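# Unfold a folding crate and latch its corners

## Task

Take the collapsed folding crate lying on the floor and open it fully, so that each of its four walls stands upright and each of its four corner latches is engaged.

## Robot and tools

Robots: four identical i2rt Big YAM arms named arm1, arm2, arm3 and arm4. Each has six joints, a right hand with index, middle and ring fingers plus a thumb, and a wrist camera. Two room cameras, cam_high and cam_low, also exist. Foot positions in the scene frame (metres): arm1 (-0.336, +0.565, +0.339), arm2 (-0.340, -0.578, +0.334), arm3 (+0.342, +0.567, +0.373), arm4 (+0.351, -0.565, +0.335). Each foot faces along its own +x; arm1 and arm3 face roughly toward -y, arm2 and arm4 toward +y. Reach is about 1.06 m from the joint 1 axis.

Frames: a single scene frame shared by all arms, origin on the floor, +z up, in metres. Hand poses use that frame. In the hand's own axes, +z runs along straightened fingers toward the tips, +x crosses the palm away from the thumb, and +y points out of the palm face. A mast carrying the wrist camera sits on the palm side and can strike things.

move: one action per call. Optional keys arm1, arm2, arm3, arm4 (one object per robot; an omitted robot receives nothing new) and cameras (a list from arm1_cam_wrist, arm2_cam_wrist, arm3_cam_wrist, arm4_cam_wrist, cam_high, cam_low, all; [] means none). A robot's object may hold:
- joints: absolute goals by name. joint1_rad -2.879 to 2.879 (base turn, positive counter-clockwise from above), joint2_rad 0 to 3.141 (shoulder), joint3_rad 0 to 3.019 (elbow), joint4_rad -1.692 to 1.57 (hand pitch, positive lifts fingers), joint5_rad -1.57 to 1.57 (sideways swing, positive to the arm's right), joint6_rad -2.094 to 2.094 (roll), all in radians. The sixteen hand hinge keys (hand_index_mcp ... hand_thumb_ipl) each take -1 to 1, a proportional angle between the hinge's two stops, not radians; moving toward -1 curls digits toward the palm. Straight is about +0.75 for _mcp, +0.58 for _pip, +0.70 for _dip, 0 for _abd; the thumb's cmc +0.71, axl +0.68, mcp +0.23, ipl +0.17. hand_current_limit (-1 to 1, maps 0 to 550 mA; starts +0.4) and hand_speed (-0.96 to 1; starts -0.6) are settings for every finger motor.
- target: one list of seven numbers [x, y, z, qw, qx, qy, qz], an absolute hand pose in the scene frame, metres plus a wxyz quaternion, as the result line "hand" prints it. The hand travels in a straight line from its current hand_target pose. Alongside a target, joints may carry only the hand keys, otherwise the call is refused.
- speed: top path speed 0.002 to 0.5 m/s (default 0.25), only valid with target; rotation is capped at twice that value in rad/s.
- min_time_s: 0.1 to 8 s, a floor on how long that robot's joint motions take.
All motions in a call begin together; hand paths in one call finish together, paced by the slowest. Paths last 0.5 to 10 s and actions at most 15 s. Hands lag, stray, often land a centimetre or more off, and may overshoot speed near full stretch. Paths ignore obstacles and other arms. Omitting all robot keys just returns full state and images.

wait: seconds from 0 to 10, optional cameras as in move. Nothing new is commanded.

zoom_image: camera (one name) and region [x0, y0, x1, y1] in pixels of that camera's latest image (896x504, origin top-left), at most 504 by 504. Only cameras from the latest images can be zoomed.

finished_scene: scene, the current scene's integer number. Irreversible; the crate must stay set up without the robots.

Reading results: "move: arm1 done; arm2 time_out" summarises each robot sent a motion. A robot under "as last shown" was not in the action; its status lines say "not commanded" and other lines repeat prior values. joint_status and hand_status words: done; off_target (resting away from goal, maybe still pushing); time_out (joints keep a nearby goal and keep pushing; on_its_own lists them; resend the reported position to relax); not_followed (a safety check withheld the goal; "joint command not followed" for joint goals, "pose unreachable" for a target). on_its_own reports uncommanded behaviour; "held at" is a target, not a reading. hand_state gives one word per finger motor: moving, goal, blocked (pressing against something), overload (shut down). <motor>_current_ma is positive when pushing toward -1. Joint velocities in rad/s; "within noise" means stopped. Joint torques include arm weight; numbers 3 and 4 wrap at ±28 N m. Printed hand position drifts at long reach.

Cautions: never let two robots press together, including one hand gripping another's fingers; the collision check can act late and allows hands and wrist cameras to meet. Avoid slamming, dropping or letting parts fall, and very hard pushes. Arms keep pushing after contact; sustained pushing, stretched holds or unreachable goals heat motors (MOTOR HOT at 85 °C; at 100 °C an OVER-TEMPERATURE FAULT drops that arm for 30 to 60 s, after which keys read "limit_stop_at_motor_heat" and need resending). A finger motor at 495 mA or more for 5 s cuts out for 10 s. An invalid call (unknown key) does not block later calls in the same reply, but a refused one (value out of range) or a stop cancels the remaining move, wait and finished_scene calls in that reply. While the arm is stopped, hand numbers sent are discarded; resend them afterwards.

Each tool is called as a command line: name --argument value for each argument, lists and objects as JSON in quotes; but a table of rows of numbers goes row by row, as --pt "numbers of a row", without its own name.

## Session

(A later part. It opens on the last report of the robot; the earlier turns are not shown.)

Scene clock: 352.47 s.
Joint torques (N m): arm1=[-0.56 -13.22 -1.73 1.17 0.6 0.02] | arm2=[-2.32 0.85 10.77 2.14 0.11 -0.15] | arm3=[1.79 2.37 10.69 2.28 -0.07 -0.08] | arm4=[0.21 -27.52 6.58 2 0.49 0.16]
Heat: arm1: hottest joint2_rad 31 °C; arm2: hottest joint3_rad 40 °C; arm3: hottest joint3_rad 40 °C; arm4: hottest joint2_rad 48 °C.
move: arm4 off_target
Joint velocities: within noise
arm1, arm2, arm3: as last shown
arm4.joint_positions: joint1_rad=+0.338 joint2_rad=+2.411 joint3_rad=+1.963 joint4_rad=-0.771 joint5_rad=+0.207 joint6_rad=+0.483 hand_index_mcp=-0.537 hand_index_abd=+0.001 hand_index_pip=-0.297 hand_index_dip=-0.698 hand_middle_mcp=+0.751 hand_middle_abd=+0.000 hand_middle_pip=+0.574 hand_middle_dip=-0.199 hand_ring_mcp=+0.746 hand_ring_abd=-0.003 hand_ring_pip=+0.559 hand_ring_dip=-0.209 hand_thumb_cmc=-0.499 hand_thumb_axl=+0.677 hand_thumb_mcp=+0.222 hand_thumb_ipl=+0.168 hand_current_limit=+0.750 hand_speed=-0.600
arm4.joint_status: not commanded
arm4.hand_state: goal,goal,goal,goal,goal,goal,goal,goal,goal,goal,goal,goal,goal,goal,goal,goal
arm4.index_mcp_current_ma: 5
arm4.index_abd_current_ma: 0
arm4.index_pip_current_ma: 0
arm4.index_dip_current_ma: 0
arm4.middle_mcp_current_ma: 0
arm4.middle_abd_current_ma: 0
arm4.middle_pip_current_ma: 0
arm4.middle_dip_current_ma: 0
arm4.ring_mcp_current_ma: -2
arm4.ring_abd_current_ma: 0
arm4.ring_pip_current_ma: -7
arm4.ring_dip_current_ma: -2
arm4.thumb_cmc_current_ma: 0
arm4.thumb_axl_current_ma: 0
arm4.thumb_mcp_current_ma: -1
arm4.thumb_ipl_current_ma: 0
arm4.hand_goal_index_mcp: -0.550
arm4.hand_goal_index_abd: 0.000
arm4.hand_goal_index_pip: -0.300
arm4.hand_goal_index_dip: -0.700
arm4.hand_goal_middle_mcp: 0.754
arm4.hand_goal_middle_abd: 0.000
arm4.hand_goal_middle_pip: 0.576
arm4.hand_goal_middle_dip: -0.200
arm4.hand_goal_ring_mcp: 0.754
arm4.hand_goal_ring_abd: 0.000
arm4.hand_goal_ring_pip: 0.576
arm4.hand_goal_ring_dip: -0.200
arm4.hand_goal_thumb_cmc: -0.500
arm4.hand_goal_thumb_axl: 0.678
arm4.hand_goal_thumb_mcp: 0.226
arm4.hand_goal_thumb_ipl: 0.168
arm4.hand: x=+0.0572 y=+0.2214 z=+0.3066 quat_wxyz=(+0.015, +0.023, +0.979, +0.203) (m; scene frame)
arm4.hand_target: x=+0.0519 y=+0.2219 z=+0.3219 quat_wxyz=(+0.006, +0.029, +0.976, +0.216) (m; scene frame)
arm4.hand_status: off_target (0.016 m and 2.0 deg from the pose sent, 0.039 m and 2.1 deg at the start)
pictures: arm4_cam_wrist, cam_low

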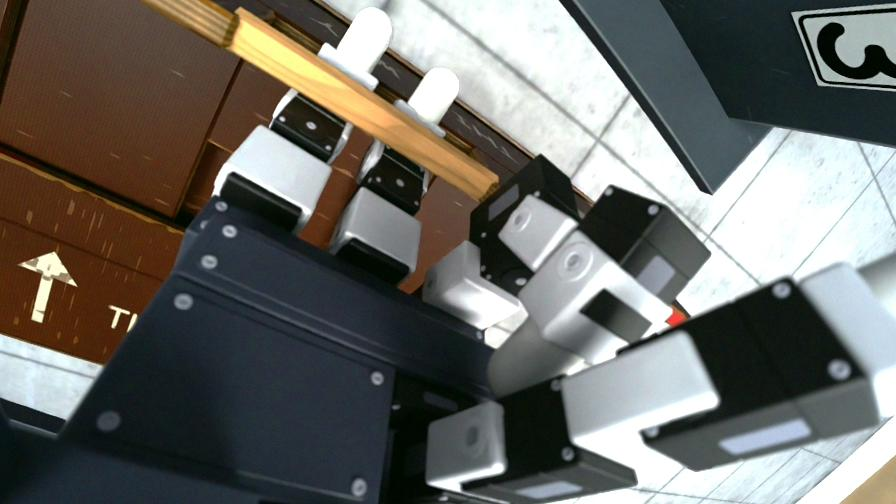

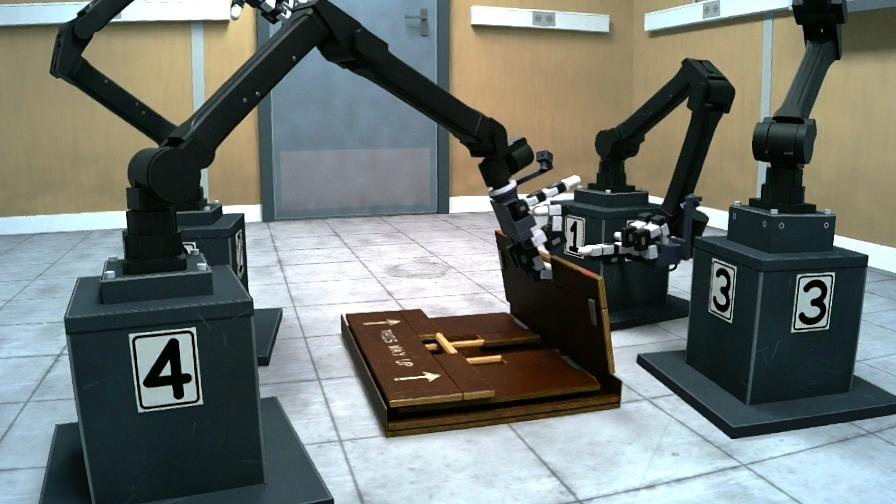

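move --arm4 '{"target": [0.054, 0.295, 0.338, 0.0064, 0.0290, 0.9759, 0.2164], "speed": 0.08}'

move --arm4 '{"joints": {"hand_ring_mcp": 1.0, "hand_ring_dip": -0.46}}'

move --arm4 '{"joints": {"hand_ring_pip": 1.0, "hand_ring_dip": -0.88}}' --cameras '["cam_low", "arm4_cam_wrist", "cam_high"]'

zoom_image --camera "cam_low" --region '[420, 200, 640, 380]'

zoom_image --camera "arm4_cam_wrist" --region '[140, 0, 560, 240]'

Scene clock: 370.07 s.
Joint torques (N m): arm1=[-0.62 -13.16 -1.73 1.14 0.6 0.01] | arm2=[-2.26 0.79 10.78 2.11 0.1 -0.16] | arm3=[1.79 2.49 10.7 2.26 -0.07 -0.09] | arm4=[-1.49 -25.93 13.64 1.84 0.48 0.06]
Heat: arm1: hottest joint2_rad 31 °C; arm2: hottest joint3_rad 40 °C; arm3: hottest joint3_rad 40 °C; arm4: hottest joint2_rad 49 °C.
move: arm4 off_target
Joint velocities: within noise
arm1: as last shown
arm2.joint_positions: joint1_rad=+0.643 joint2_rad=+0.616 joint3_rad=+1.332 joint4_rad=-1.246 joint5_rad=-0.006 joint6_rad=+1.092 hand_index_mcp=+0.755 hand_index_abd=+0.000 hand_index_pip=+0.577 hand_index_dip=+0.696 hand_middle_mcp=+0.755 hand_middle_abd=+0.000 hand_middle_pip=+0.577 hand_middle_dip=+0.696 hand_ring_mcp=+0.755 hand_ring_abd=+0.000 hand_ring_pip=+0.577 hand_ring_dip=+0.696 hand_thumb_cmc=+0.715 hand_thumb_axl=+0.677 hand_thumb_mcp=+0.226 hand_thumb_ipl=+0.168 hand_current_limit=+0.400 hand_speed=-0.600
arm2.joint_status: not commanded
arm2.hand_state: goal,goal,goal,goal,goal,goal,goal,goal,goal,goal,goal,goal,goal,goal,goal,goal
arm2.index_mcp_current_ma: 0
arm2.index_abd_current_ma: 0
arm2.index_pip_current_ma: 0
arm2.index_dip_current_ma: 0
arm2.middle_mcp_current_ma: 0
arm2.middle_abd_current_ma: 0
arm2.middle_pip_current_ma: 0
arm2.middle_dip_current_ma: 0
arm2.ring_mcp_current_ma: 0
arm2.ring_abd_current_ma: 0
arm2.ring_pip_current_ma: 0
arm2.ring_dip_current_ma: 0
arm2.thumb_cmc_current_ma: 0
arm2.thumb_axl_current_ma: 0
arm2.thumb_mcp_current_ma: 0
arm2.thumb_ipl_current_ma: 0
arm2.hand_goal_index_mcp: 0.754
arm2.hand_goal_index_abd: 0.000
arm2.hand_goal_index_pip: 0.576
arm2.hand_goal_index_dip: 0.696
arm2.hand_goal_middle_mcp: 0.754
arm2.hand_goal_middle_abd: 0.000
arm2.hand_goal_middle_pip: 0.576
arm2.hand_goal_middle_dip: 0.696
arm2.hand_goal_ring_mcp: 0.754
arm2.hand_goal_ring_abd: 0.000
arm2.hand_goal_ring_pip: 0.576
arm2.hand_goal_ring_dip: 0.696
arm2.hand_goal_thumb_cmc: 0.714
arm2.hand_goal_thumb_axl: 0.678
arm2.hand_goal_thumb_mcp: 0.226
arm2.hand_goal_thumb_ipl: 0.168
arm2.hand: x=-0.3926 y=-0.3057 z=+0.8798 quat_wxyz=(-0.355, +0.253, +0.830, +0.347) (m; scene frame)
arm2.hand_target: x=-0.3913 y=-0.3082 z=+0.8914 quat_wxyz=(-0.363, +0.251, +0.824, +0.355) (m; scene frame)
arm2.hand_status: not commanded
arm3.joint_positions: joint1_rad=+0.653 joint2_rad=+0.632 joint3_rad=+1.398 joint4_rad=-1.277 joint5_rad=-0.079 joint6_rad=+1.194 hand_index_mcp=+0.754 hand_index_abd=+0.001 hand_index_pip=+0.577 hand_index_dip=+0.696 hand_middle_mcp=+0.754 hand_middle_abd=+0.001 hand_middle_pip=+0.577 hand_middle_dip=+0.696 hand_ring_mcp=+0.754 hand_ring_abd=+0.001 hand_ring_pip=+0.577 hand_ring_dip=+0.696 hand_thumb_cmc=+0.714 hand_thumb_axl=+0.677 hand_thumb_mcp=+0.226 hand_thumb_ipl=+0.168 hand_current_limit=+0.400 hand_speed=-0.600
arm3.joint_status: not commanded
arm3.hand_state: goal,goal,goal,goal,goal,goal,goal,goal,goal,goal,goal,goal,goal,goal,goal,goal
arm3.index_mcp_current_ma: 0
arm3.index_abd_current_ma: 0
arm3.index_pip_current_ma: 0
arm3.index_dip_current_ma: 0
arm3.middle_mcp_current_ma: 0
arm3.middle_abd_current_ma: 0
arm3.middle_pip_current_ma: 0
arm3.middle_dip_current_ma: 0
arm3.ring_mcp_current_ma: 0
arm3.ring_abd_current_ma: 0
arm3.ring_pip_current_ma: 0
arm3.ring_dip_current_ma: 0
arm3.thumb_cmc_current_ma: 0
arm3.thumb_axl_current_ma: 0
arm3.thumb_mcp_current_ma: 0
arm3.thumb_ipl_current_ma: 0
arm3.hand_goal_index_mcp: 0.754
arm3.hand_goal_index_abd: 0.000
arm3.hand_goal_index_pip: 0.576
arm3.hand_goal_index_dip: 0.696
arm3.hand_goal_middle_mcp: 0.754
arm3.hand_goal_middle_abd: 0.000
arm3.hand_goal_middle_pip: 0.576
arm3.hand_goal_middle_dip: 0.696
arm3.hand_goal_ring_mcp: 0.754
arm3.hand_goal_ring_abd: 0.000
arm3.hand_goal_ring_pip: 0.576
arm3.hand_goal_ring_dip: 0.696
arm3.hand_goal_thumb_cmc: 0.714
arm3.hand_goal_thumb_axl: 0.678
arm3.hand_goal_thumb_mcp: 0.226
arm3.hand_goal_thumb_ipl: 0.168
arm3.hand: x=+0.4083 y=+0.3128 z=+0.9343 quat_wxyz=(+0.307, +0.820, -0.260, +0.408) (m; scene frame)
arm3.hand_target: x=+0.4069 y=+0.3152 z=+0.9486 quat_wxyz=(+0.316, +0.812, -0.257, +0.418) (m; scene frame)
arm3.hand_status: not commanded
arm4.joint_positions: joint1_rad=+0.315 joint2_rad=+2.554 joint3_rad=+2.276 joint4_rad=-0.980 joint5_rad=+0.190 joint6_rad=+0.449 hand_index_mcp=-0.537 hand_index_abd=+0.001 hand_index_pip=-0.297 hand_index_dip=-0.698 hand_middle_mcp=+0.764 hand_middle_abd=+0.000 hand_middle_pip=+0.575 hand_middle_dip=-0.200 hand_ring_mcp=+0.771 hand_ring_abd=-0.006 hand_ring_pip=+0.556 hand_ring_dip=-0.206 hand_thumb_cmc=-0.499 hand_thumb_axl=+0.677 hand_thumb_mcp=+0.222 hand_thumb_ipl=+0.168 hand_current_limit=+0.750 hand_speed=-0.600
arm4.joint_status: not commanded
arm4.hand_state: goal,goal,goal,goal,goal,goal,goal,goal,goal,goal,goal,goal,goal,goal,goal,goal
arm4.index_mcp_current_ma: 5
arm4.index_abd_current_ma: 0
arm4.index_pip_current_ma: 0
arm4.index_dip_current_ma: 0
arm4.middle_mcp_current_ma: 3
arm4.middle_abd_current_ma: 0
arm4.middle_pip_current_ma: 0
arm4.middle_dip_current_ma: 0
arm4.ring_mcp_current_ma: 8
arm4.ring_abd_current_ma: -1
arm4.ring_pip_current_ma: -9
arm4.ring_dip_current_ma: -1
arm4.thumb_cmc_current_ma: 0
arm4.thumb_axl_current_ma: 0
arm4.thumb_mcp_current_ma: -1
arm4.thumb_ipl_current_ma: 0
arm4.hand_goal_index_mcp: -0.550
arm4.hand_goal_index_abd: 0.000
arm4.hand_goal_index_pip: -0.300
arm4.hand_goal_index_dip: -0.700
arm4.hand_goal_middle_mcp: 0.754
arm4.hand_goal_middle_abd: 0.000
arm4.hand_goal_middle_pip: 0.576
arm4.hand_goal_middle_dip: -0.200
arm4.hand_goal_ring_mcp: 0.754
arm4.hand_goal_ring_abd: 0.000
arm4.hand_goal_ring_pip: 0.576
arm4.hand_goal_ring_dip: -0.200
arm4.hand_goal_thumb_cmc: -0.500
arm4.hand_goal_thumb_axl: 0.678
arm4.hand_goal_thumb_mcp: 0.226
arm4.hand_goal_thumb_ipl: 0.168
arm4.hand: x=+0.0518 y=+0.2649 z=+0.3120 quat_wxyz=(+0.021, +0.015, +0.983, +0.182) (m; scene frame)
arm4.hand_target: x=+0.0558 y=+0.2911 z=+0.3392 quat_wxyz=(+0.006, +0.029, +0.976, +0.217) (m; scene frame)
arm4.hand_status: off_target (0.040 m and 4.7 deg from the pose sent, 0.080 m and 1.9 deg at the start)
pictures: none

Scene clock: 370.73 s.
Joint torques (N m): arm1=[-0.56 -13.27 -1.7 1.13 0.6 0.02] | arm2=[-2.37 0.79 10.78 2.13 0.1 -0.16] | arm3=[1.79 2.49 10.71 2.25 -0.07 -0.08] | arm4=[-1.49 -26.23 13.08 1.83 0.48 -0.02]
Heat: arm1: hottest joint2_rad 31 °C; arm2: hottest joint3_rad 40 °C; arm3: hottest joint3_rad 40 °C; arm4: hottest joint2_rad 49 °C.
move: arm4 off_target
Joint velocities: within noise
arm1, arm2, arm3: as last shown
arm4.joint_positions: joint1_rad=+0.314 joint2_rad=+2.557 joint3_rad=+2.284 joint4_rad=-0.980 joint5_rad=+0.190 joint6_rad=+0.456 hand_index_mcp=-0.537 hand_index_abd=+0.001 hand_index_pip=-0.297 hand_index_dip=-0.698 hand_middle_mcp=+0.804 hand_middle_abd=+0.003 hand_middle_pip=+0.576 hand_middle_dip=-0.201 hand_ring_mcp=+0.892 hand_ring_abd=-0.006 hand_ring_pip=+0.550 hand_ring_dip=-0.468 hand_thumb_cmc=-0.499 hand_thumb_axl=+0.677 hand_thumb_mcp=+0.222 hand_thumb_ipl=+0.168 hand_current_limit=+0.750 hand_speed=-0.600
arm4.joint_status: hand_ring_mcp off_target (ended at +0.892, target +1.000); the others done
arm4.hand_state: goal,goal,goal,goal,blocked,goal,goal,goal,blocked,goal,blocked,goal,goal,goal,goal,goal
arm4.index_mcp_current_ma: 5
arm4.index_abd_current_ma: 0
arm4.index_pip_current_ma: 0
arm4.index_dip_current_ma: 0
arm4.middle_mcp_current_ma: 55
arm4.middle_abd_current_ma: 0
arm4.middle_pip_current_ma: 0
arm4.middle_dip_current_ma: 0
arm4.ring_mcp_current_ma: -226
arm4.ring_abd_current_ma: -1
arm4.ring_pip_current_ma: -14
arm4.ring_dip_current_ma: -2
arm4.thumb_cmc_current_ma: 0
arm4.thumb_axl_current_ma: 0
arm4.thumb_mcp_current_ma: -1
arm4.thumb_ipl_current_ma: 0
arm4.hand_goal_index_mcp: -0.550
arm4.hand_goal_index_abd: 0.000
arm4.hand_goal_index_pip: -0.300
arm4.hand_goal_index_dip: -0.700
arm4.hand_goal_middle_mcp: 0.754
arm4.hand_goal_middle_abd: 0.000
arm4.hand_goal_middle_pip: 0.576
arm4.hand_goal_middle_dip: -0.200
arm4.hand_goal_ring_mcp: 1.000
arm4.hand_goal_ring_abd: 0.000
arm4.hand_goal_ring_pip: 0.576
arm4.hand_goal_ring_dip: -0.460
arm4.hand_goal_thumb_cmc: -0.500
arm4.hand_goal_thumb_axl: 0.678
arm4.hand_goal_thumb_mcp: 0.226
arm4.hand_goal_thumb_ipl: 0.168
arm4.hand: x=+0.0524 y=+0.2669 z=+0.3137 quat_wxyz=(+0.020, +0.019, +0.982, +0.185) (m; scene frame)
arm4.hand_target: x=+0.0557 y=+0.2911 z=+0.3394 quat_wxyz=(+0.006, +0.029, +0.976, +0.217) (m; scene frame)
arm4.hand_status: not commanded
pictures: none

Scene clock: 371.50 s.
Joint torques (N m): arm1=[-0.56 -13.22 -1.7 1.14 0.6 0.02] | arm2=[-2.32 0.79 10.78 2.14 0.1 -0.16] | arm3=[1.79 2.55 10.7 2.25 -0.07 -0.09] | arm4=[-1.32 -26.4 13.11 1.85 0.47 0]
Heat: arm1: hottest joint2_rad 31 °C; arm2: hottest joint3_rad 40 °C; arm3: hottest joint3_rad 40 °C; arm4: hottest joint2_rad 49 °C.
move: arm4 off_target
Joint velocities: within noise
arm1, arm2, arm3: as last shown
arm4.joint_positions: joint1_rad=+0.314 joint2_rad=+2.557 joint3_rad=+2.284 joint4_rad=-0.980 joint5_rad=+0.190 joint6_rad=+0.456 hand_index_mcp=-0.537 hand_index_abd=+0.001 hand_index_pip=-0.297 hand_index_dip=-0.698 hand_middle_mcp=+0.805 hand_middle_abd=+0.002 hand_middle_pip=+0.575 hand_middle_dip=-0.201 hand_ring_mcp=+0.951 hand_ring_abd=-0.003 hand_ring_pip=+0.971 hand_ring_dip=-0.887 hand_thumb_cmc=-0.499 hand_thumb_axl=+0.677 hand_thumb_mcp=+0.222 hand_thumb_ipl=+0.168 hand_current_limit=+0.750 hand_speed=-0.600
arm4.joint_status: hand_ring_pip off_target (ended at +0.971, target +1.000); the others done
arm4.hand_state: goal,goal,goal,goal,blocked,goal,goal,goal,blocked,goal,blocked,goal,goal,goal,goal,goal
arm4.index_mcp_current_ma: 5
arm4.index_abd_current_ma: 0
arm4.index_pip_current_ma: 0
arm4.index_dip_current_ma: 0
arm4.middle_mcp_current_ma: 56
arm4.middle_abd_current_ma: 0
arm4.middle_pip_current_ma: 0
arm4.middle_dip_current_ma: 0
arm4.ring_mcp_current_ma: -53
arm4.ring_abd_current_ma: 0
arm4.ring_pip_current_ma: -19
arm4.ring_dip_current_ma: -1
arm4.thumb_cmc_current_ma: 0
arm4.thumb_axl_current_ma: 0
arm4.thumb_mcp_current_ma: -1
arm4.thumb_ipl_current_ma: 0
arm4.hand_goal_index_mcp: -0.550
arm4.hand_goal_index_abd: 0.000
arm4.hand_goal_index_pip: -0.300
arm4.hand_goal_index_dip: -0.700
arm4.hand_goal_middle_mcp: 0.754
arm4.hand_goal_middle_abd: 0.000
arm4.hand_goal_middle_pip: 0.576
arm4.hand_goal_middle_dip: -0.200
arm4.hand_goal_ring_mcp: 1.000
arm4.hand_goal_ring_abd: 0.000
arm4.hand_goal_ring_pip: 1.000
arm4.hand_goal_ring_dip: -0.880
arm4.hand_goal_thumb_cmc: -0.500
arm4.hand_goal_thumb_axl: 0.678
arm4.hand_goal_thumb_mcp: 0.226
arm4.hand_goal_thumb_ipl: 0.168
arm4.on_its_own: hand_ring_mcp moved +0.059 toward your old target +1.000
arm4.hand: x=+0.0524 y=+0.2668 z=+0.3133 quat_wxyz=(+0.020, +0.019, +0.982, +0.184) (m; scene frame)
arm4.hand_target: x=+0.0557 y=+0.2911 z=+0.3393 quat_wxyz=(+0.006, +0.029, +0.976, +0.217) (m; scene frame)
arm4.hand_status: not commanded
pictures: arm4_cam_wrist, cam_high, cam_low

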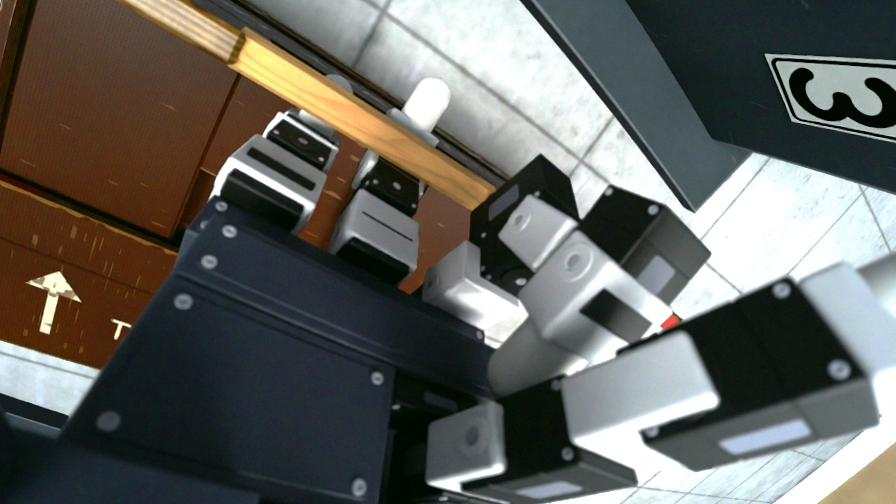

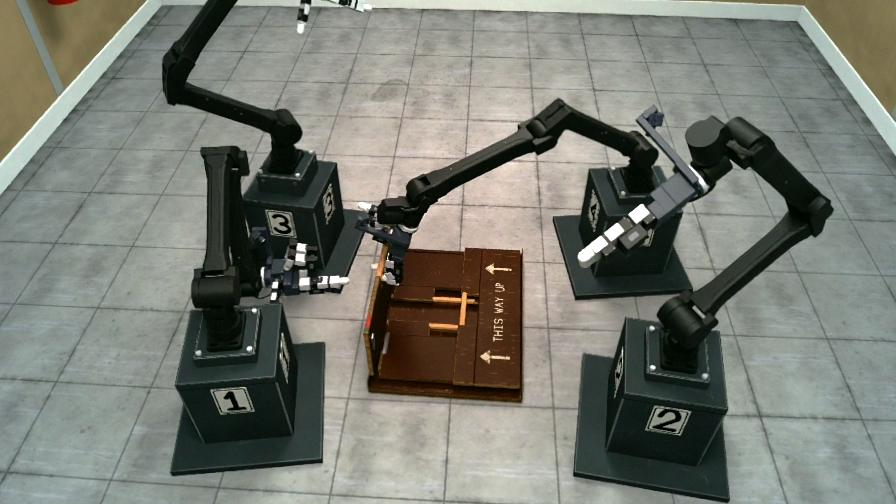

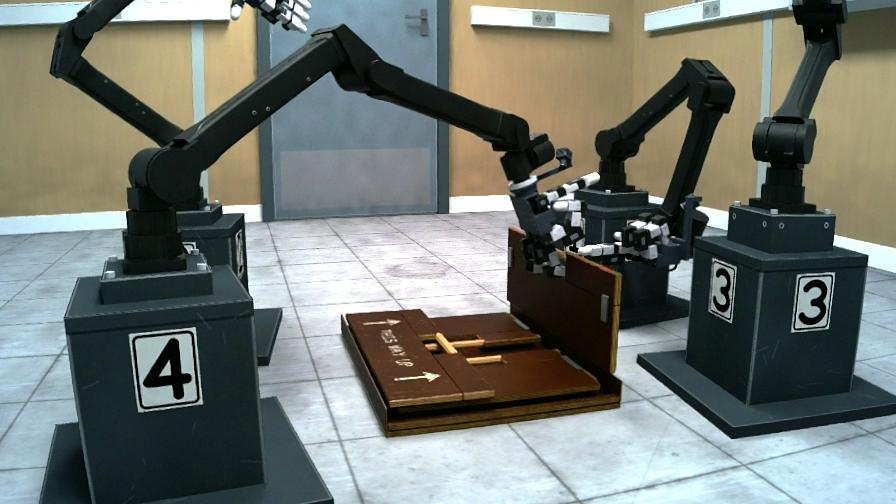

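Scaled by 2.291.

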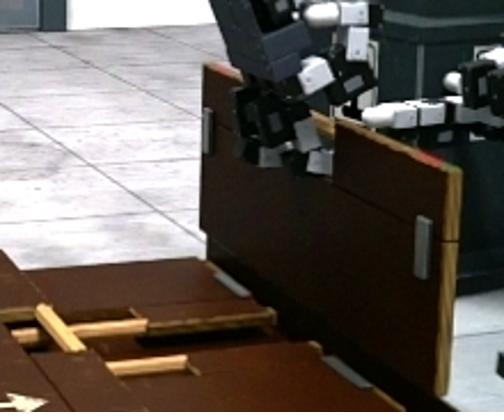

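Scaled by 1.200.

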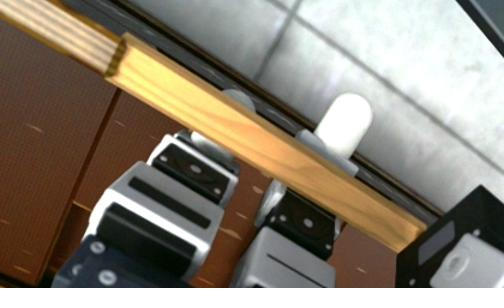

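move --arm4 '{"joints": {"hand_ring_dip": 0.0}}' --cameras '["arm4_cam_wrist", "cam_high"]'

zoom_image --camera "arm4_cam_wrist" --region '[140, 0, 560, 240]'

zoom_image --camera "cam_high" --region '[320, 220, 430, 330]'

Scene clock: 383.40 s.
Joint torques (N m): arm1=[-0.56 -13.22 -1.72 1.14 0.6 0.01] | arm2=[-2.32 0.79 10.77 2.11 0.11 -0.15] | arm3=[1.79 2.55 10.7 2.28 -0.07 -0.09] | arm4=[-1.49 -26.11 12.62 2.07 0.57 0]
Heat: arm1: hottest joint2_rad 31 °C; arm2: hottest joint3_rad 40 °C; arm3: hottest joint3_rad 40 °C; arm4: hottest joint2_rad 46 °C.
move: arm4 off_target
Joint velocities: within noise
arm1, arm2, arm3: as last shown
arm4.joint_positions: joint1_rad=+0.314 joint2_rad=+2.556 joint3_rad=+2.291 joint4_rad=-0.984 joint5_rad=+0.188 joint6_rad=+0.456 hand_index_mcp=-0.537 hand_index_abd=+0.001 hand_index_pip=-0.297 hand_index_dip=-0.698 hand_middle_mcp=+0.829 hand_middle_abd=+0.011 hand_middle_pip=+0.582 hand_middle_dip=-0.201 hand_ring_mcp=+0.951 hand_ring_abd=+0.018 hand_ring_pip=+0.959 hand_ring_dip=-0.760 hand_thumb_cmc=-0.499 hand_thumb_axl=+0.677 hand_thumb_mcp=+0.222 hand_thumb_ipl=+0.168 hand_current_limit=+0.750 hand_speed=-0.600
arm4.joint_status: hand_ring_dip off_target (ended at -0.760, target +0.000)
arm4.hand_state: goal,goal,goal,goal,blocked,goal,goal,goal,blocked,goal,blocked,blocked,goal,goal,goal,goal
arm4.index_mcp_current_ma: 5
arm4.index_abd_current_ma: 0
arm4.index_pip_current_ma: 0
arm4.index_dip_current_ma: 0
arm4.middle_mcp_current_ma: 115
arm4.middle_abd_current_ma: 2
arm4.middle_pip_current_ma: 1
arm4.middle_dip_current_ma: 0
arm4.ring_mcp_current_ma: -53
arm4.ring_abd_current_ma: 6
arm4.ring_pip_current_ma: -34
arm4.ring_dip_current_ma: -481
arm4.thumb_cmc_current_ma: 0
arm4.thumb_axl_current_ma: 0
arm4.thumb_mcp_current_ma: -1
arm4.thumb_ipl_current_ma: 0
arm4.hand_goal_index_mcp: -0.550
arm4.hand_goal_index_abd: 0.000
arm4.hand_goal_index_pip: -0.300
arm4.hand_goal_index_dip: -0.700
arm4.hand_goal_middle_mcp: 0.754
arm4.hand_goal_middle_abd: 0.000
arm4.hand_goal_middle_pip: 0.576
arm4.hand_goal_middle_dip: -0.200
arm4.hand_goal_ring_mcp: 1.000
arm4.hand_goal_ring_abd: 0.000
arm4.hand_goal_ring_pip: 1.000
arm4.hand_goal_ring_dip: 0.000
arm4.hand_goal_thumb_cmc: -0.500
arm4.hand_goal_thumb_axl: 0.678
arm4.hand_goal_thumb_mcp: 0.226
arm4.hand_goal_thumb_ipl: 0.168
arm4.hand: x=+0.0515 y=+0.2677 z=+0.3164 quat_wxyz=(+0.018, +0.019, +0.982, +0.185) (m; scene frame)
arm4.hand_target: x=+0.0558 y=+0.2911 z=+0.3394 quat_wxyz=(+0.006, +0.029, +0.976, +0.217) (m; scene frame)
arm4.hand_status: not commanded
pictures: arm4_cam_wrist, cam_high

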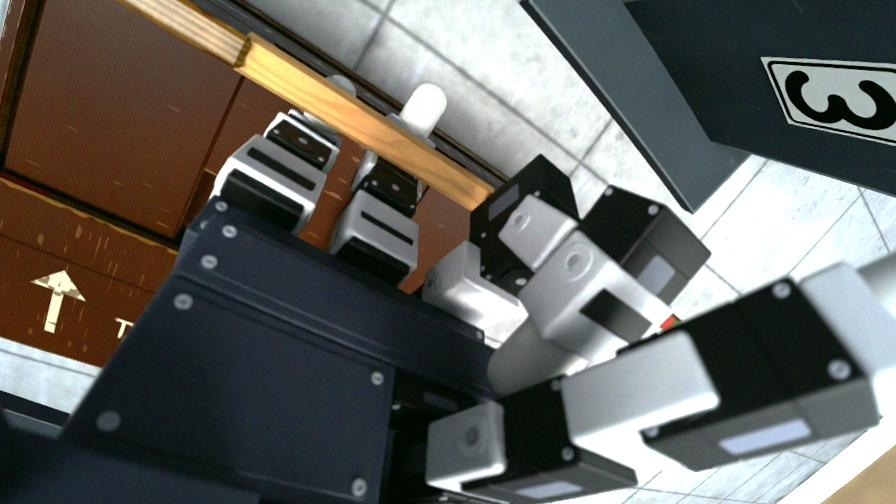

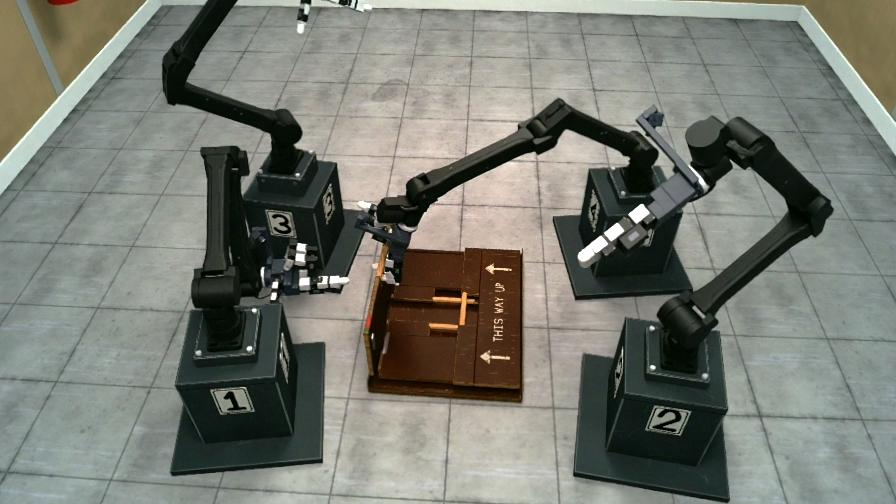

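Scaled by 1.200.

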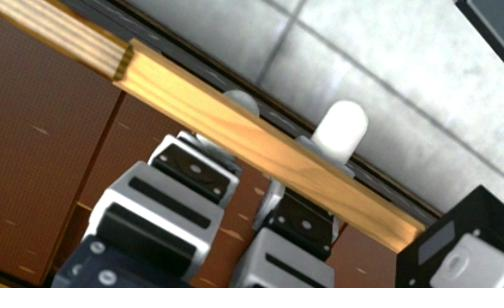

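Scaled by 4.582.

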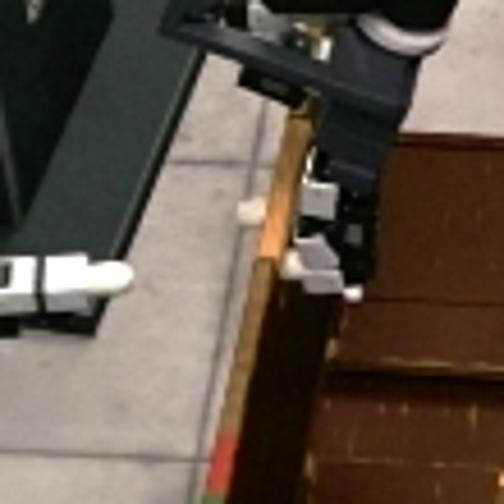

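move --arm4 '{"joints": {"hand_ring_dip": -0.9}}' --arm1 '{"target": [0.093, 0.43, 0.305, 0.7068, 0.7068, -0.021, -0.021], "speed": 0.15}' --cameras '["arm1_cam_wrist", "cam_high", "cam_low"]'

zoom_image --camera "cam_high" --region '[320, 210, 430, 320]'

Scene clock: 405.07 s.
Joint torques (N m): arm1=[-0.67 -18.32 1.1 0.76 0.37 -0.15] | arm2=[-2.32 0.79 10.78 2.14 0.11 -0.16] | arm3=[1.79 2.55 10.71 2.26 -0.07 -0.09] | arm4=[-1.38 -26.4 12.57 2.07 0.57 -0.02]
Heat: arm1: hottest joint2_rad 32 °C; arm2: hottest joint3_rad 40 °C; arm3: hottest joint3_rad 40 °C; arm4: hottest joint3_rad 46 °C.
move: arm1 off_target; arm4 done
Joint velocities: within noise
arm1.joint_positions: joint1_rad=+1.513 joint2_rad=+2.561 joint3_rad=+0.954 joint4_rad=+1.346 joint5_rad=+1.556 joint6_rad=+0.272 hand_index_mcp=+0.761 hand_index_abd=+0.001 hand_index_pip=+0.577 hand_index_dip=+0.696 hand_middle_mcp=-0.357 hand_middle_abd=+0.001 hand_middle_pip=-0.620 hand_middle_dip=-0.487 hand_ring_mcp=-0.357 hand_ring_abd=+0.001 hand_ring_pip=-0.620 hand_ring_dip=-0.488 hand_thumb_cmc=+0.721 hand_thumb_axl=+0.677 hand_thumb_mcp=+0.226 hand_thumb_ipl=+0.168 hand_current_limit=+0.750 hand_speed=-0.600
arm1.joint_status: not commanded
arm1.hand_state: goal,goal,goal,goal,goal,goal,goal,goal,goal,goal,goal,goal,goal,goal,goal,goal
arm1.index_mcp_current_ma: 1
arm1.index_abd_current_ma: 0
arm1.index_pip_current_ma: 0
arm1.index_dip_current_ma: 0
arm1.middle_mcp_current_ma: 0
arm1.middle_abd_current_ma: 0
arm1.middle_pip_current_ma: 0
arm1.middle_dip_current_ma: 0
arm1.ring_mcp_current_ma: 0
arm1.ring_abd_current_ma: 0
arm1.ring_pip_current_ma: 0
arm1.ring_dip_current_ma: 0
arm1.thumb_cmc_current_ma: 1
arm1.thumb_axl_current_ma: 0
arm1.thumb_mcp_current_ma: 0
arm1.thumb_ipl_current_ma: 0
arm1.hand_goal_index_mcp: 0.754
arm1.hand_goal_index_abd: 0.000
arm1.hand_goal_index_pip: 0.576
arm1.hand_goal_index_dip: 0.696
arm1.hand_goal_middle_mcp: -0.360
arm1.hand_goal_middle_abd: 0.000
arm1.hand_goal_middle_pip: -0.620
arm1.hand_goal_middle_dip: -0.490
arm1.hand_goal_ring_mcp: -0.360
arm1.hand_goal_ring_abd: 0.000
arm1.hand_goal_ring_pip: -0.620
arm1.hand_goal_ring_dip: -0.490
arm1.hand_goal_thumb_cmc: 0.714
arm1.hand_goal_thumb_axl: 0.678
arm1.hand_goal_thumb_mcp: 0.226
arm1.hand_goal_thumb_ipl: 0.168
arm1.hand: x=+0.0926 y=+0.4356 z=+0.3050 quat_wxyz=(+0.704, +0.707, +0.037, +0.048) (m; scene frame)
arm1.hand_target: x=+0.0930 y=+0.4292 z=+0.3050 quat_wxyz=(+0.705, +0.707, +0.036, +0.037) (m; scene frame)
arm1.hand_status: off_target (0.006 m and 10.3 deg from the pose sent, 0.116 m and 12.5 deg at the start; a joint's target at an end of its range on 46 of 46 steps)
arm2, arm3: as last shown
arm4.joint_positions: joint1_rad=+0.314 joint2_rad=+2.559 joint3_rad=+2.291 joint4_rad=-0.984 joint5_rad=+0.188 joint6_rad=+0.456 hand_index_mcp=-0.537 hand_index_abd=+0.001 hand_index_pip=-0.297 hand_index_dip=-0.698 hand_middle_mcp=+0.810 hand_middle_abd=-0.002 hand_middle_pip=+0.577 hand_middle_dip=-0.201 hand_ring_mcp=+0.973 hand_ring_abd=+0.006 hand_ring_pip=+0.982 hand_ring_dip=-0.904 hand_thumb_cmc=-0.499 hand_thumb_axl=+0.677 hand_thumb_mcp=+0.222 hand_thumb_ipl=+0.168 hand_current_limit=+0.750 hand_speed=-0.600
arm4.joint_status: all done
arm4.hand_state: goal,goal,goal,goal,blocked,goal,goal,goal,blocked,goal,goal,goal,goal,goal,goal,goal
arm4.index_mcp_current_ma: 5
arm4.index_abd_current_ma: 0
arm4.index_pip_current_ma: 0
arm4.index_dip_current_ma: 0
arm4.middle_mcp_current_ma: 67
arm4.middle_abd_current_ma: 0
arm4.middle_pip_current_ma: 0
arm4.middle_dip_current_ma: 0
arm4.ring_mcp_current_ma: -18
arm4.ring_abd_current_ma: 1
arm4.ring_pip_current_ma: -8
arm4.ring_dip_current_ma: 0
arm4.thumb_cmc_current_ma: 0
arm4.thumb_axl_current_ma: 0
arm4.thumb_mcp_current_ma: -1
arm4.thumb_ipl_current_ma: 0
arm4.hand_goal_index_mcp: -0.550
arm4.hand_goal_index_abd: 0.000
arm4.hand_goal_index_pip: -0.300
arm4.hand_goal_index_dip: -0.700
arm4.hand_goal_middle_mcp: 0.754
arm4.hand_goal_middle_abd: 0.000
arm4.hand_goal_middle_pip: 0.576
arm4.hand_goal_middle_dip: -0.200
arm4.hand_goal_ring_mcp: 1.000
arm4.hand_goal_ring_abd: 0.000
arm4.hand_goal_ring_pip: 1.000
arm4.hand_goal_ring_dip: -0.900
arm4.hand_goal_thumb_cmc: -0.500
arm4.hand_goal_thumb_axl: 0.678
arm4.hand_goal_thumb_mcp: 0.226
arm4.hand_goal_thumb_ipl: 0.168
arm4.on_its_own: hand_ring_mcp moved +0.022 toward your old target +1.000; hand_ring_pip moved +0.023 to your old target +1.000
arm4.hand: x=+0.0517 y=+0.2673 z=+0.3137 quat_wxyz=(+0.019, +0.019, +0.983, +0.183) (m; scene frame)
arm4.hand_target: x=+0.0558 y=+0.2911 z=+0.3394 quat_wxyz=(+0.006, +0.029, +0.976, +0.217) (m; scene frame)
arm4.hand_status: not commanded
pictures: arm1_cam_wrist, cam_high, cam_low

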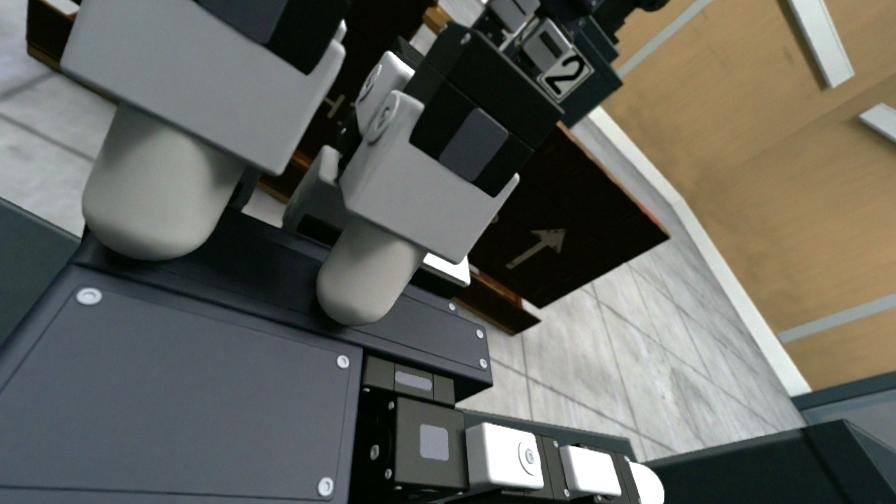

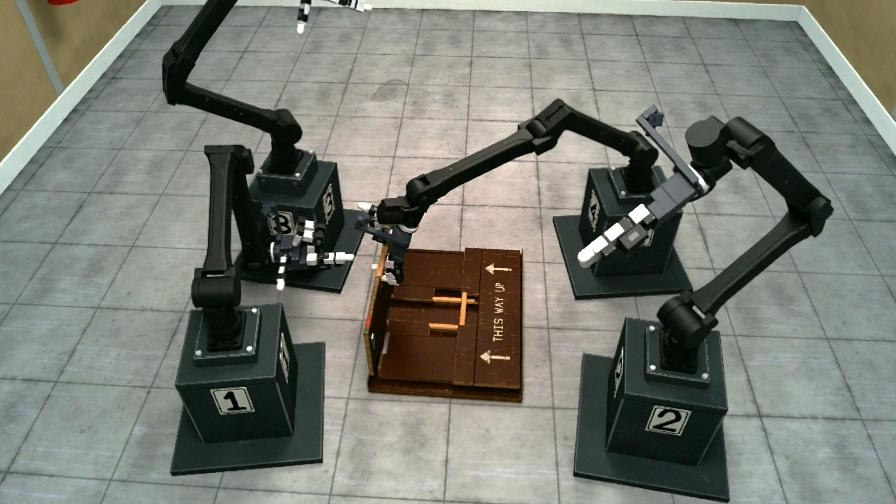

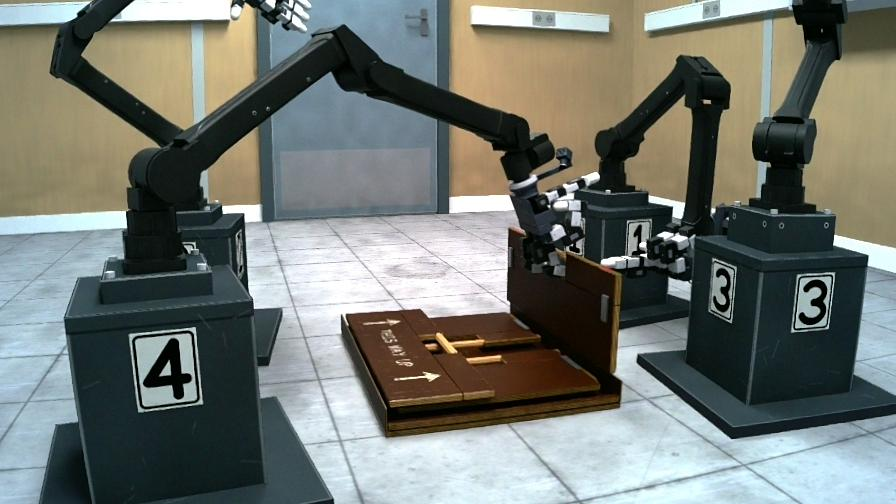

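Scaled by 4.582.

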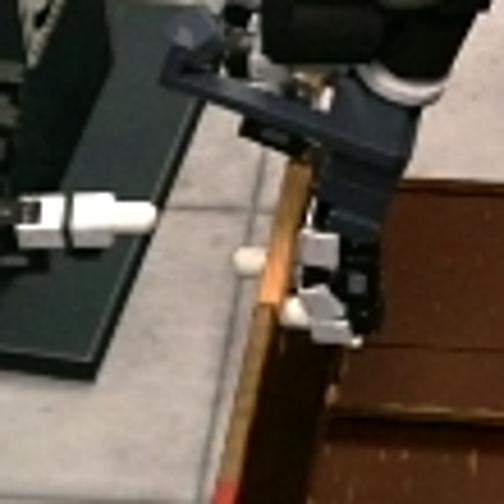

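move --arm1 '{"target": [0.095, 0.37, 0.303, 0.7068, 0.7068, -0.021, -0.021], "speed": 0.1}' --cameras '["arm1_cam_wrist", "cam_high", "cam_low"]'

zoom_image --camera "cam_high" --region '[340, 230, 410, 300]'

zoom_image --camera "cam_low" --region '[500, 210, 640, 310]'

Scene clock: 411.90 s.
Joint torques (N m): arm1=[-0.26 -18.14 2.33 0.79 0.35 -0.17] | arm2=[-2.32 0.85 10.78 2.14 0.11 -0.16] | arm3=[1.73 2.49 10.7 2.28 -0.07 -0.09] | arm4=[-1.44 -26.4 12.6 2.07 0.57 -0.01]
Heat: arm1: hottest joint2_rad 33 °C; arm2: hottest joint3_rad 40 °C; arm3: hottest joint3_rad 40 °C; arm4: hottest joint3_rad 47 °C.
move: arm1 off_target
Joint velocities: within noise
arm1.joint_positions: joint1_rad=+1.368 joint2_rad=+2.561 joint3_rad=+1.016 joint4_rad=+1.315 joint5_rad=+1.556 joint6_rad=+0.243 hand_index_mcp=+0.761 hand_index_abd=+0.001 hand_index_pip=+0.577 hand_index_dip=+0.696 hand_middle_mcp=-0.357 hand_middle_abd=+0.001 hand_middle_pip=-0.620 hand_middle_dip=-0.487 hand_ring_mcp=-0.357 hand_ring_abd=+0.001 hand_ring_pip=-0.620 hand_ring_dip=-0.488 hand_thumb_cmc=+0.721 hand_thumb_axl=+0.677 hand_thumb_mcp=+0.226 hand_thumb_ipl=+0.168 hand_current_limit=+0.750 hand_speed=-0.600
arm1.joint_status: not commanded
arm1.hand_state: goal,goal,goal,goal,goal,goal,goal,goal,goal,goal,goal,goal,goal,goal,goal,goal
arm1.index_mcp_current_ma: 1
arm1.index_abd_current_ma: 0
arm1.index_pip_current_ma: 0
arm1.index_dip_current_ma: 0
arm1.middle_mcp_current_ma: 0
arm1.middle_abd_current_ma: 0
arm1.middle_pip_current_ma: 0
arm1.middle_dip_current_ma: 0
arm1.ring_mcp_current_ma: 0
arm1.ring_abd_current_ma: 0
arm1.ring_pip_current_ma: 0
arm1.ring_dip_current_ma: 0
arm1.thumb_cmc_current_ma: 1
arm1.thumb_axl_current_ma: 0
arm1.thumb_mcp_current_ma: 0
arm1.thumb_ipl_current_ma: 0
arm1.hand_goal_index_mcp: 0.754
arm1.hand_goal_index_abd: 0.000
arm1.hand_goal_index_pip: 0.576
arm1.hand_goal_index_dip: 0.696
arm1.hand_goal_middle_mcp: -0.360
arm1.hand_goal_middle_abd: 0.000
arm1.hand_goal_middle_pip: -0.620
arm1.hand_goal_middle_dip: -0.490
arm1.hand_goal_ring_mcp: -0.360
arm1.hand_goal_ring_abd: 0.000
arm1.hand_goal_ring_pip: -0.620
arm1.hand_goal_ring_dip: -0.490
arm1.hand_goal_thumb_cmc: 0.714
arm1.hand_goal_thumb_axl: 0.678
arm1.hand_goal_thumb_mcp: 0.226
arm1.hand_goal_thumb_ipl: 0.168
arm1.hand: x=+0.0937 y=+0.3742 z=+0.3071 quat_wxyz=(+0.706, +0.708, -0.014, -0.003) (m; scene frame)
arm1.hand_target: x=+0.0948 y=+0.3696 z=+0.3031 quat_wxyz=(+0.706, +0.708, -0.013, -0.013) (m; scene frame)
arm1.hand_status: off_target (0.006 m and 2.2 deg from the pose sent, 0.066 m and 10.4 deg at the start; a joint's target at an end of its range on 44 of 44 steps)
arm2, arm3: as last shown
arm4.joint_positions: joint1_rad=+0.314 joint2_rad=+2.559 joint3_rad=+2.291 joint4_rad=-0.984 joint5_rad=+0.188 joint6_rad=+0.456 hand_index_mcp=-0.537 hand_index_abd=+0.001 hand_index_pip=-0.297 hand_index_dip=-0.698 hand_middle_mcp=+0.810 hand_middle_abd=-0.002 hand_middle_pip=+0.577 hand_middle_dip=-0.201 hand_ring_mcp=+0.973 hand_ring_abd=+0.006 hand_ring_pip=+0.982 hand_ring_dip=-0.904 hand_thumb_cmc=-0.499 hand_thumb_axl=+0.677 hand_thumb_mcp=+0.222 hand_thumb_ipl=+0.168 hand_current_limit=+0.750 hand_speed=-0.600
arm4.joint_status: not commanded
arm4.hand_state: goal,goal,goal,goal,blocked,goal,goal,goal,blocked,goal,goal,goal,goal,goal,goal,goal
arm4.index_mcp_current_ma: 5
arm4.index_abd_current_ma: 0
arm4.index_pip_current_ma: 0
arm4.index_dip_current_ma: 0
arm4.middle_mcp_current_ma: 67
arm4.middle_abd_current_ma: 0
arm4.middle_pip_current_ma: 0
arm4.middle_dip_current_ma: 0
arm4.ring_mcp_current_ma: -18
arm4.ring_abd_current_ma: 1
arm4.ring_pip_current_ma: -8
arm4.ring_dip_current_ma: 0
arm4.thumb_cmc_current_ma: 0
arm4.thumb_axl_current_ma: 0
arm4.thumb_mcp_current_ma: -1
arm4.thumb_ipl_current_ma: 0
arm4.hand_goal_index_mcp: -0.550
arm4.hand_goal_index_abd: 0.000
arm4.hand_goal_index_pip: -0.300
arm4.hand_goal_index_dip: -0.700
arm4.hand_goal_middle_mcp: 0.754
arm4.hand_goal_middle_abd: 0.000
arm4.hand_goal_middle_pip: 0.576
arm4.hand_goal_middle_dip: -0.200
arm4.hand_goal_ring_mcp: 1.000
arm4.hand_goal_ring_abd: 0.000
arm4.hand_goal_ring_pip: 1.000
arm4.hand_goal_ring_dip: -0.900
arm4.hand_goal_thumb_cmc: -0.500
arm4.hand_goal_thumb_axl: 0.678
arm4.hand_goal_thumb_mcp: 0.226
arm4.hand_goal_thumb_ipl: 0.168
arm4.hand: x=+0.0517 y=+0.2673 z=+0.3137 quat_wxyz=(+0.019, +0.019, +0.983, +0.183) (m; scene frame)
arm4.hand_target: x=+0.0558 y=+0.2911 z=+0.3394 quat_wxyz=(+0.006, +0.029, +0.976, +0.217) (m; scene frame)
arm4.hand_status: not commanded
pictures: arm1_cam_wrist, cam_high, cam_low

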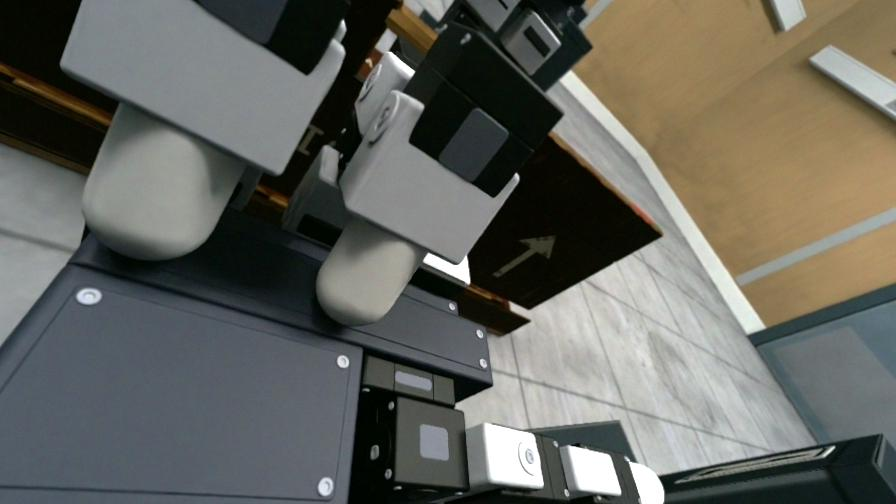

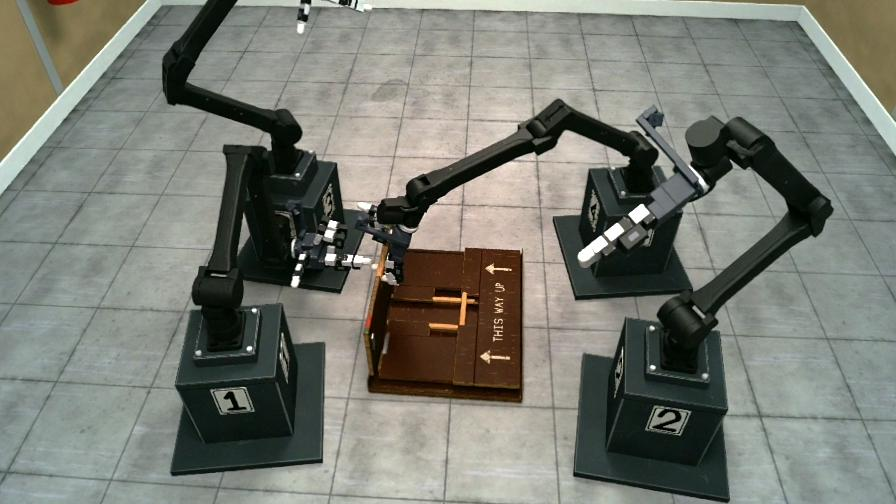

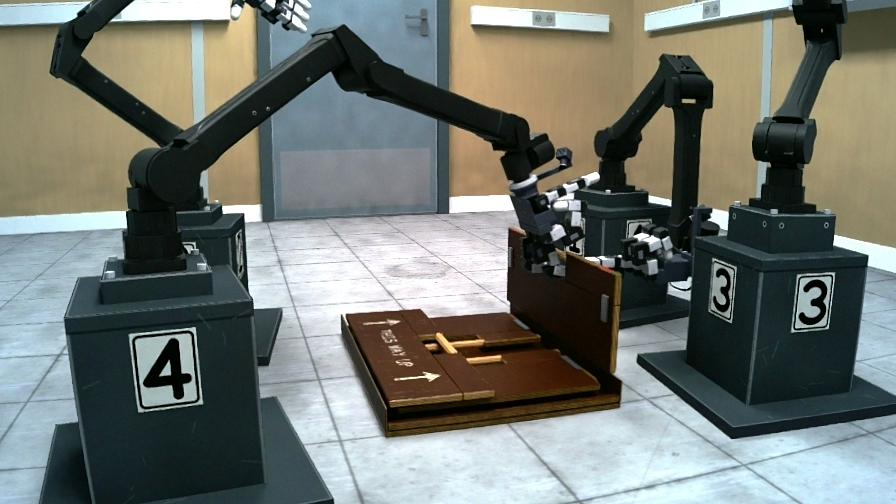

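Scaled by 7.200.

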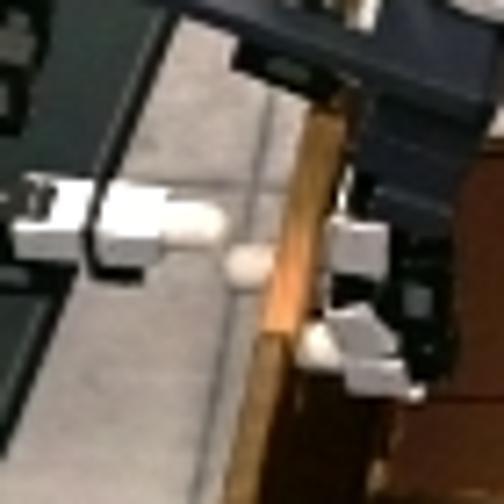

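Scaled by 3.600.

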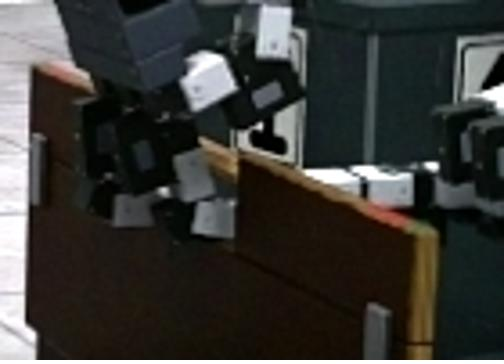

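zoom_image --camera "arm1_cam_wrist" --region '[300, 0, 620, 160]'

zoom_image --camera "cam_low" --region '[520, 230, 590, 290]'

Scaled by 1.575.

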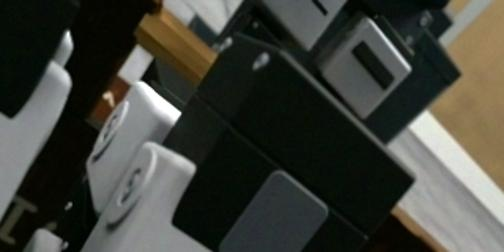

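Scaled by 7.200.

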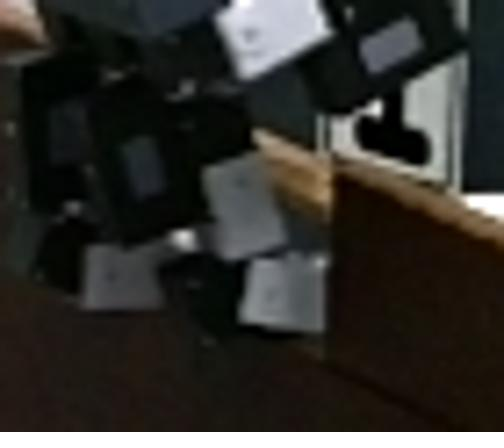

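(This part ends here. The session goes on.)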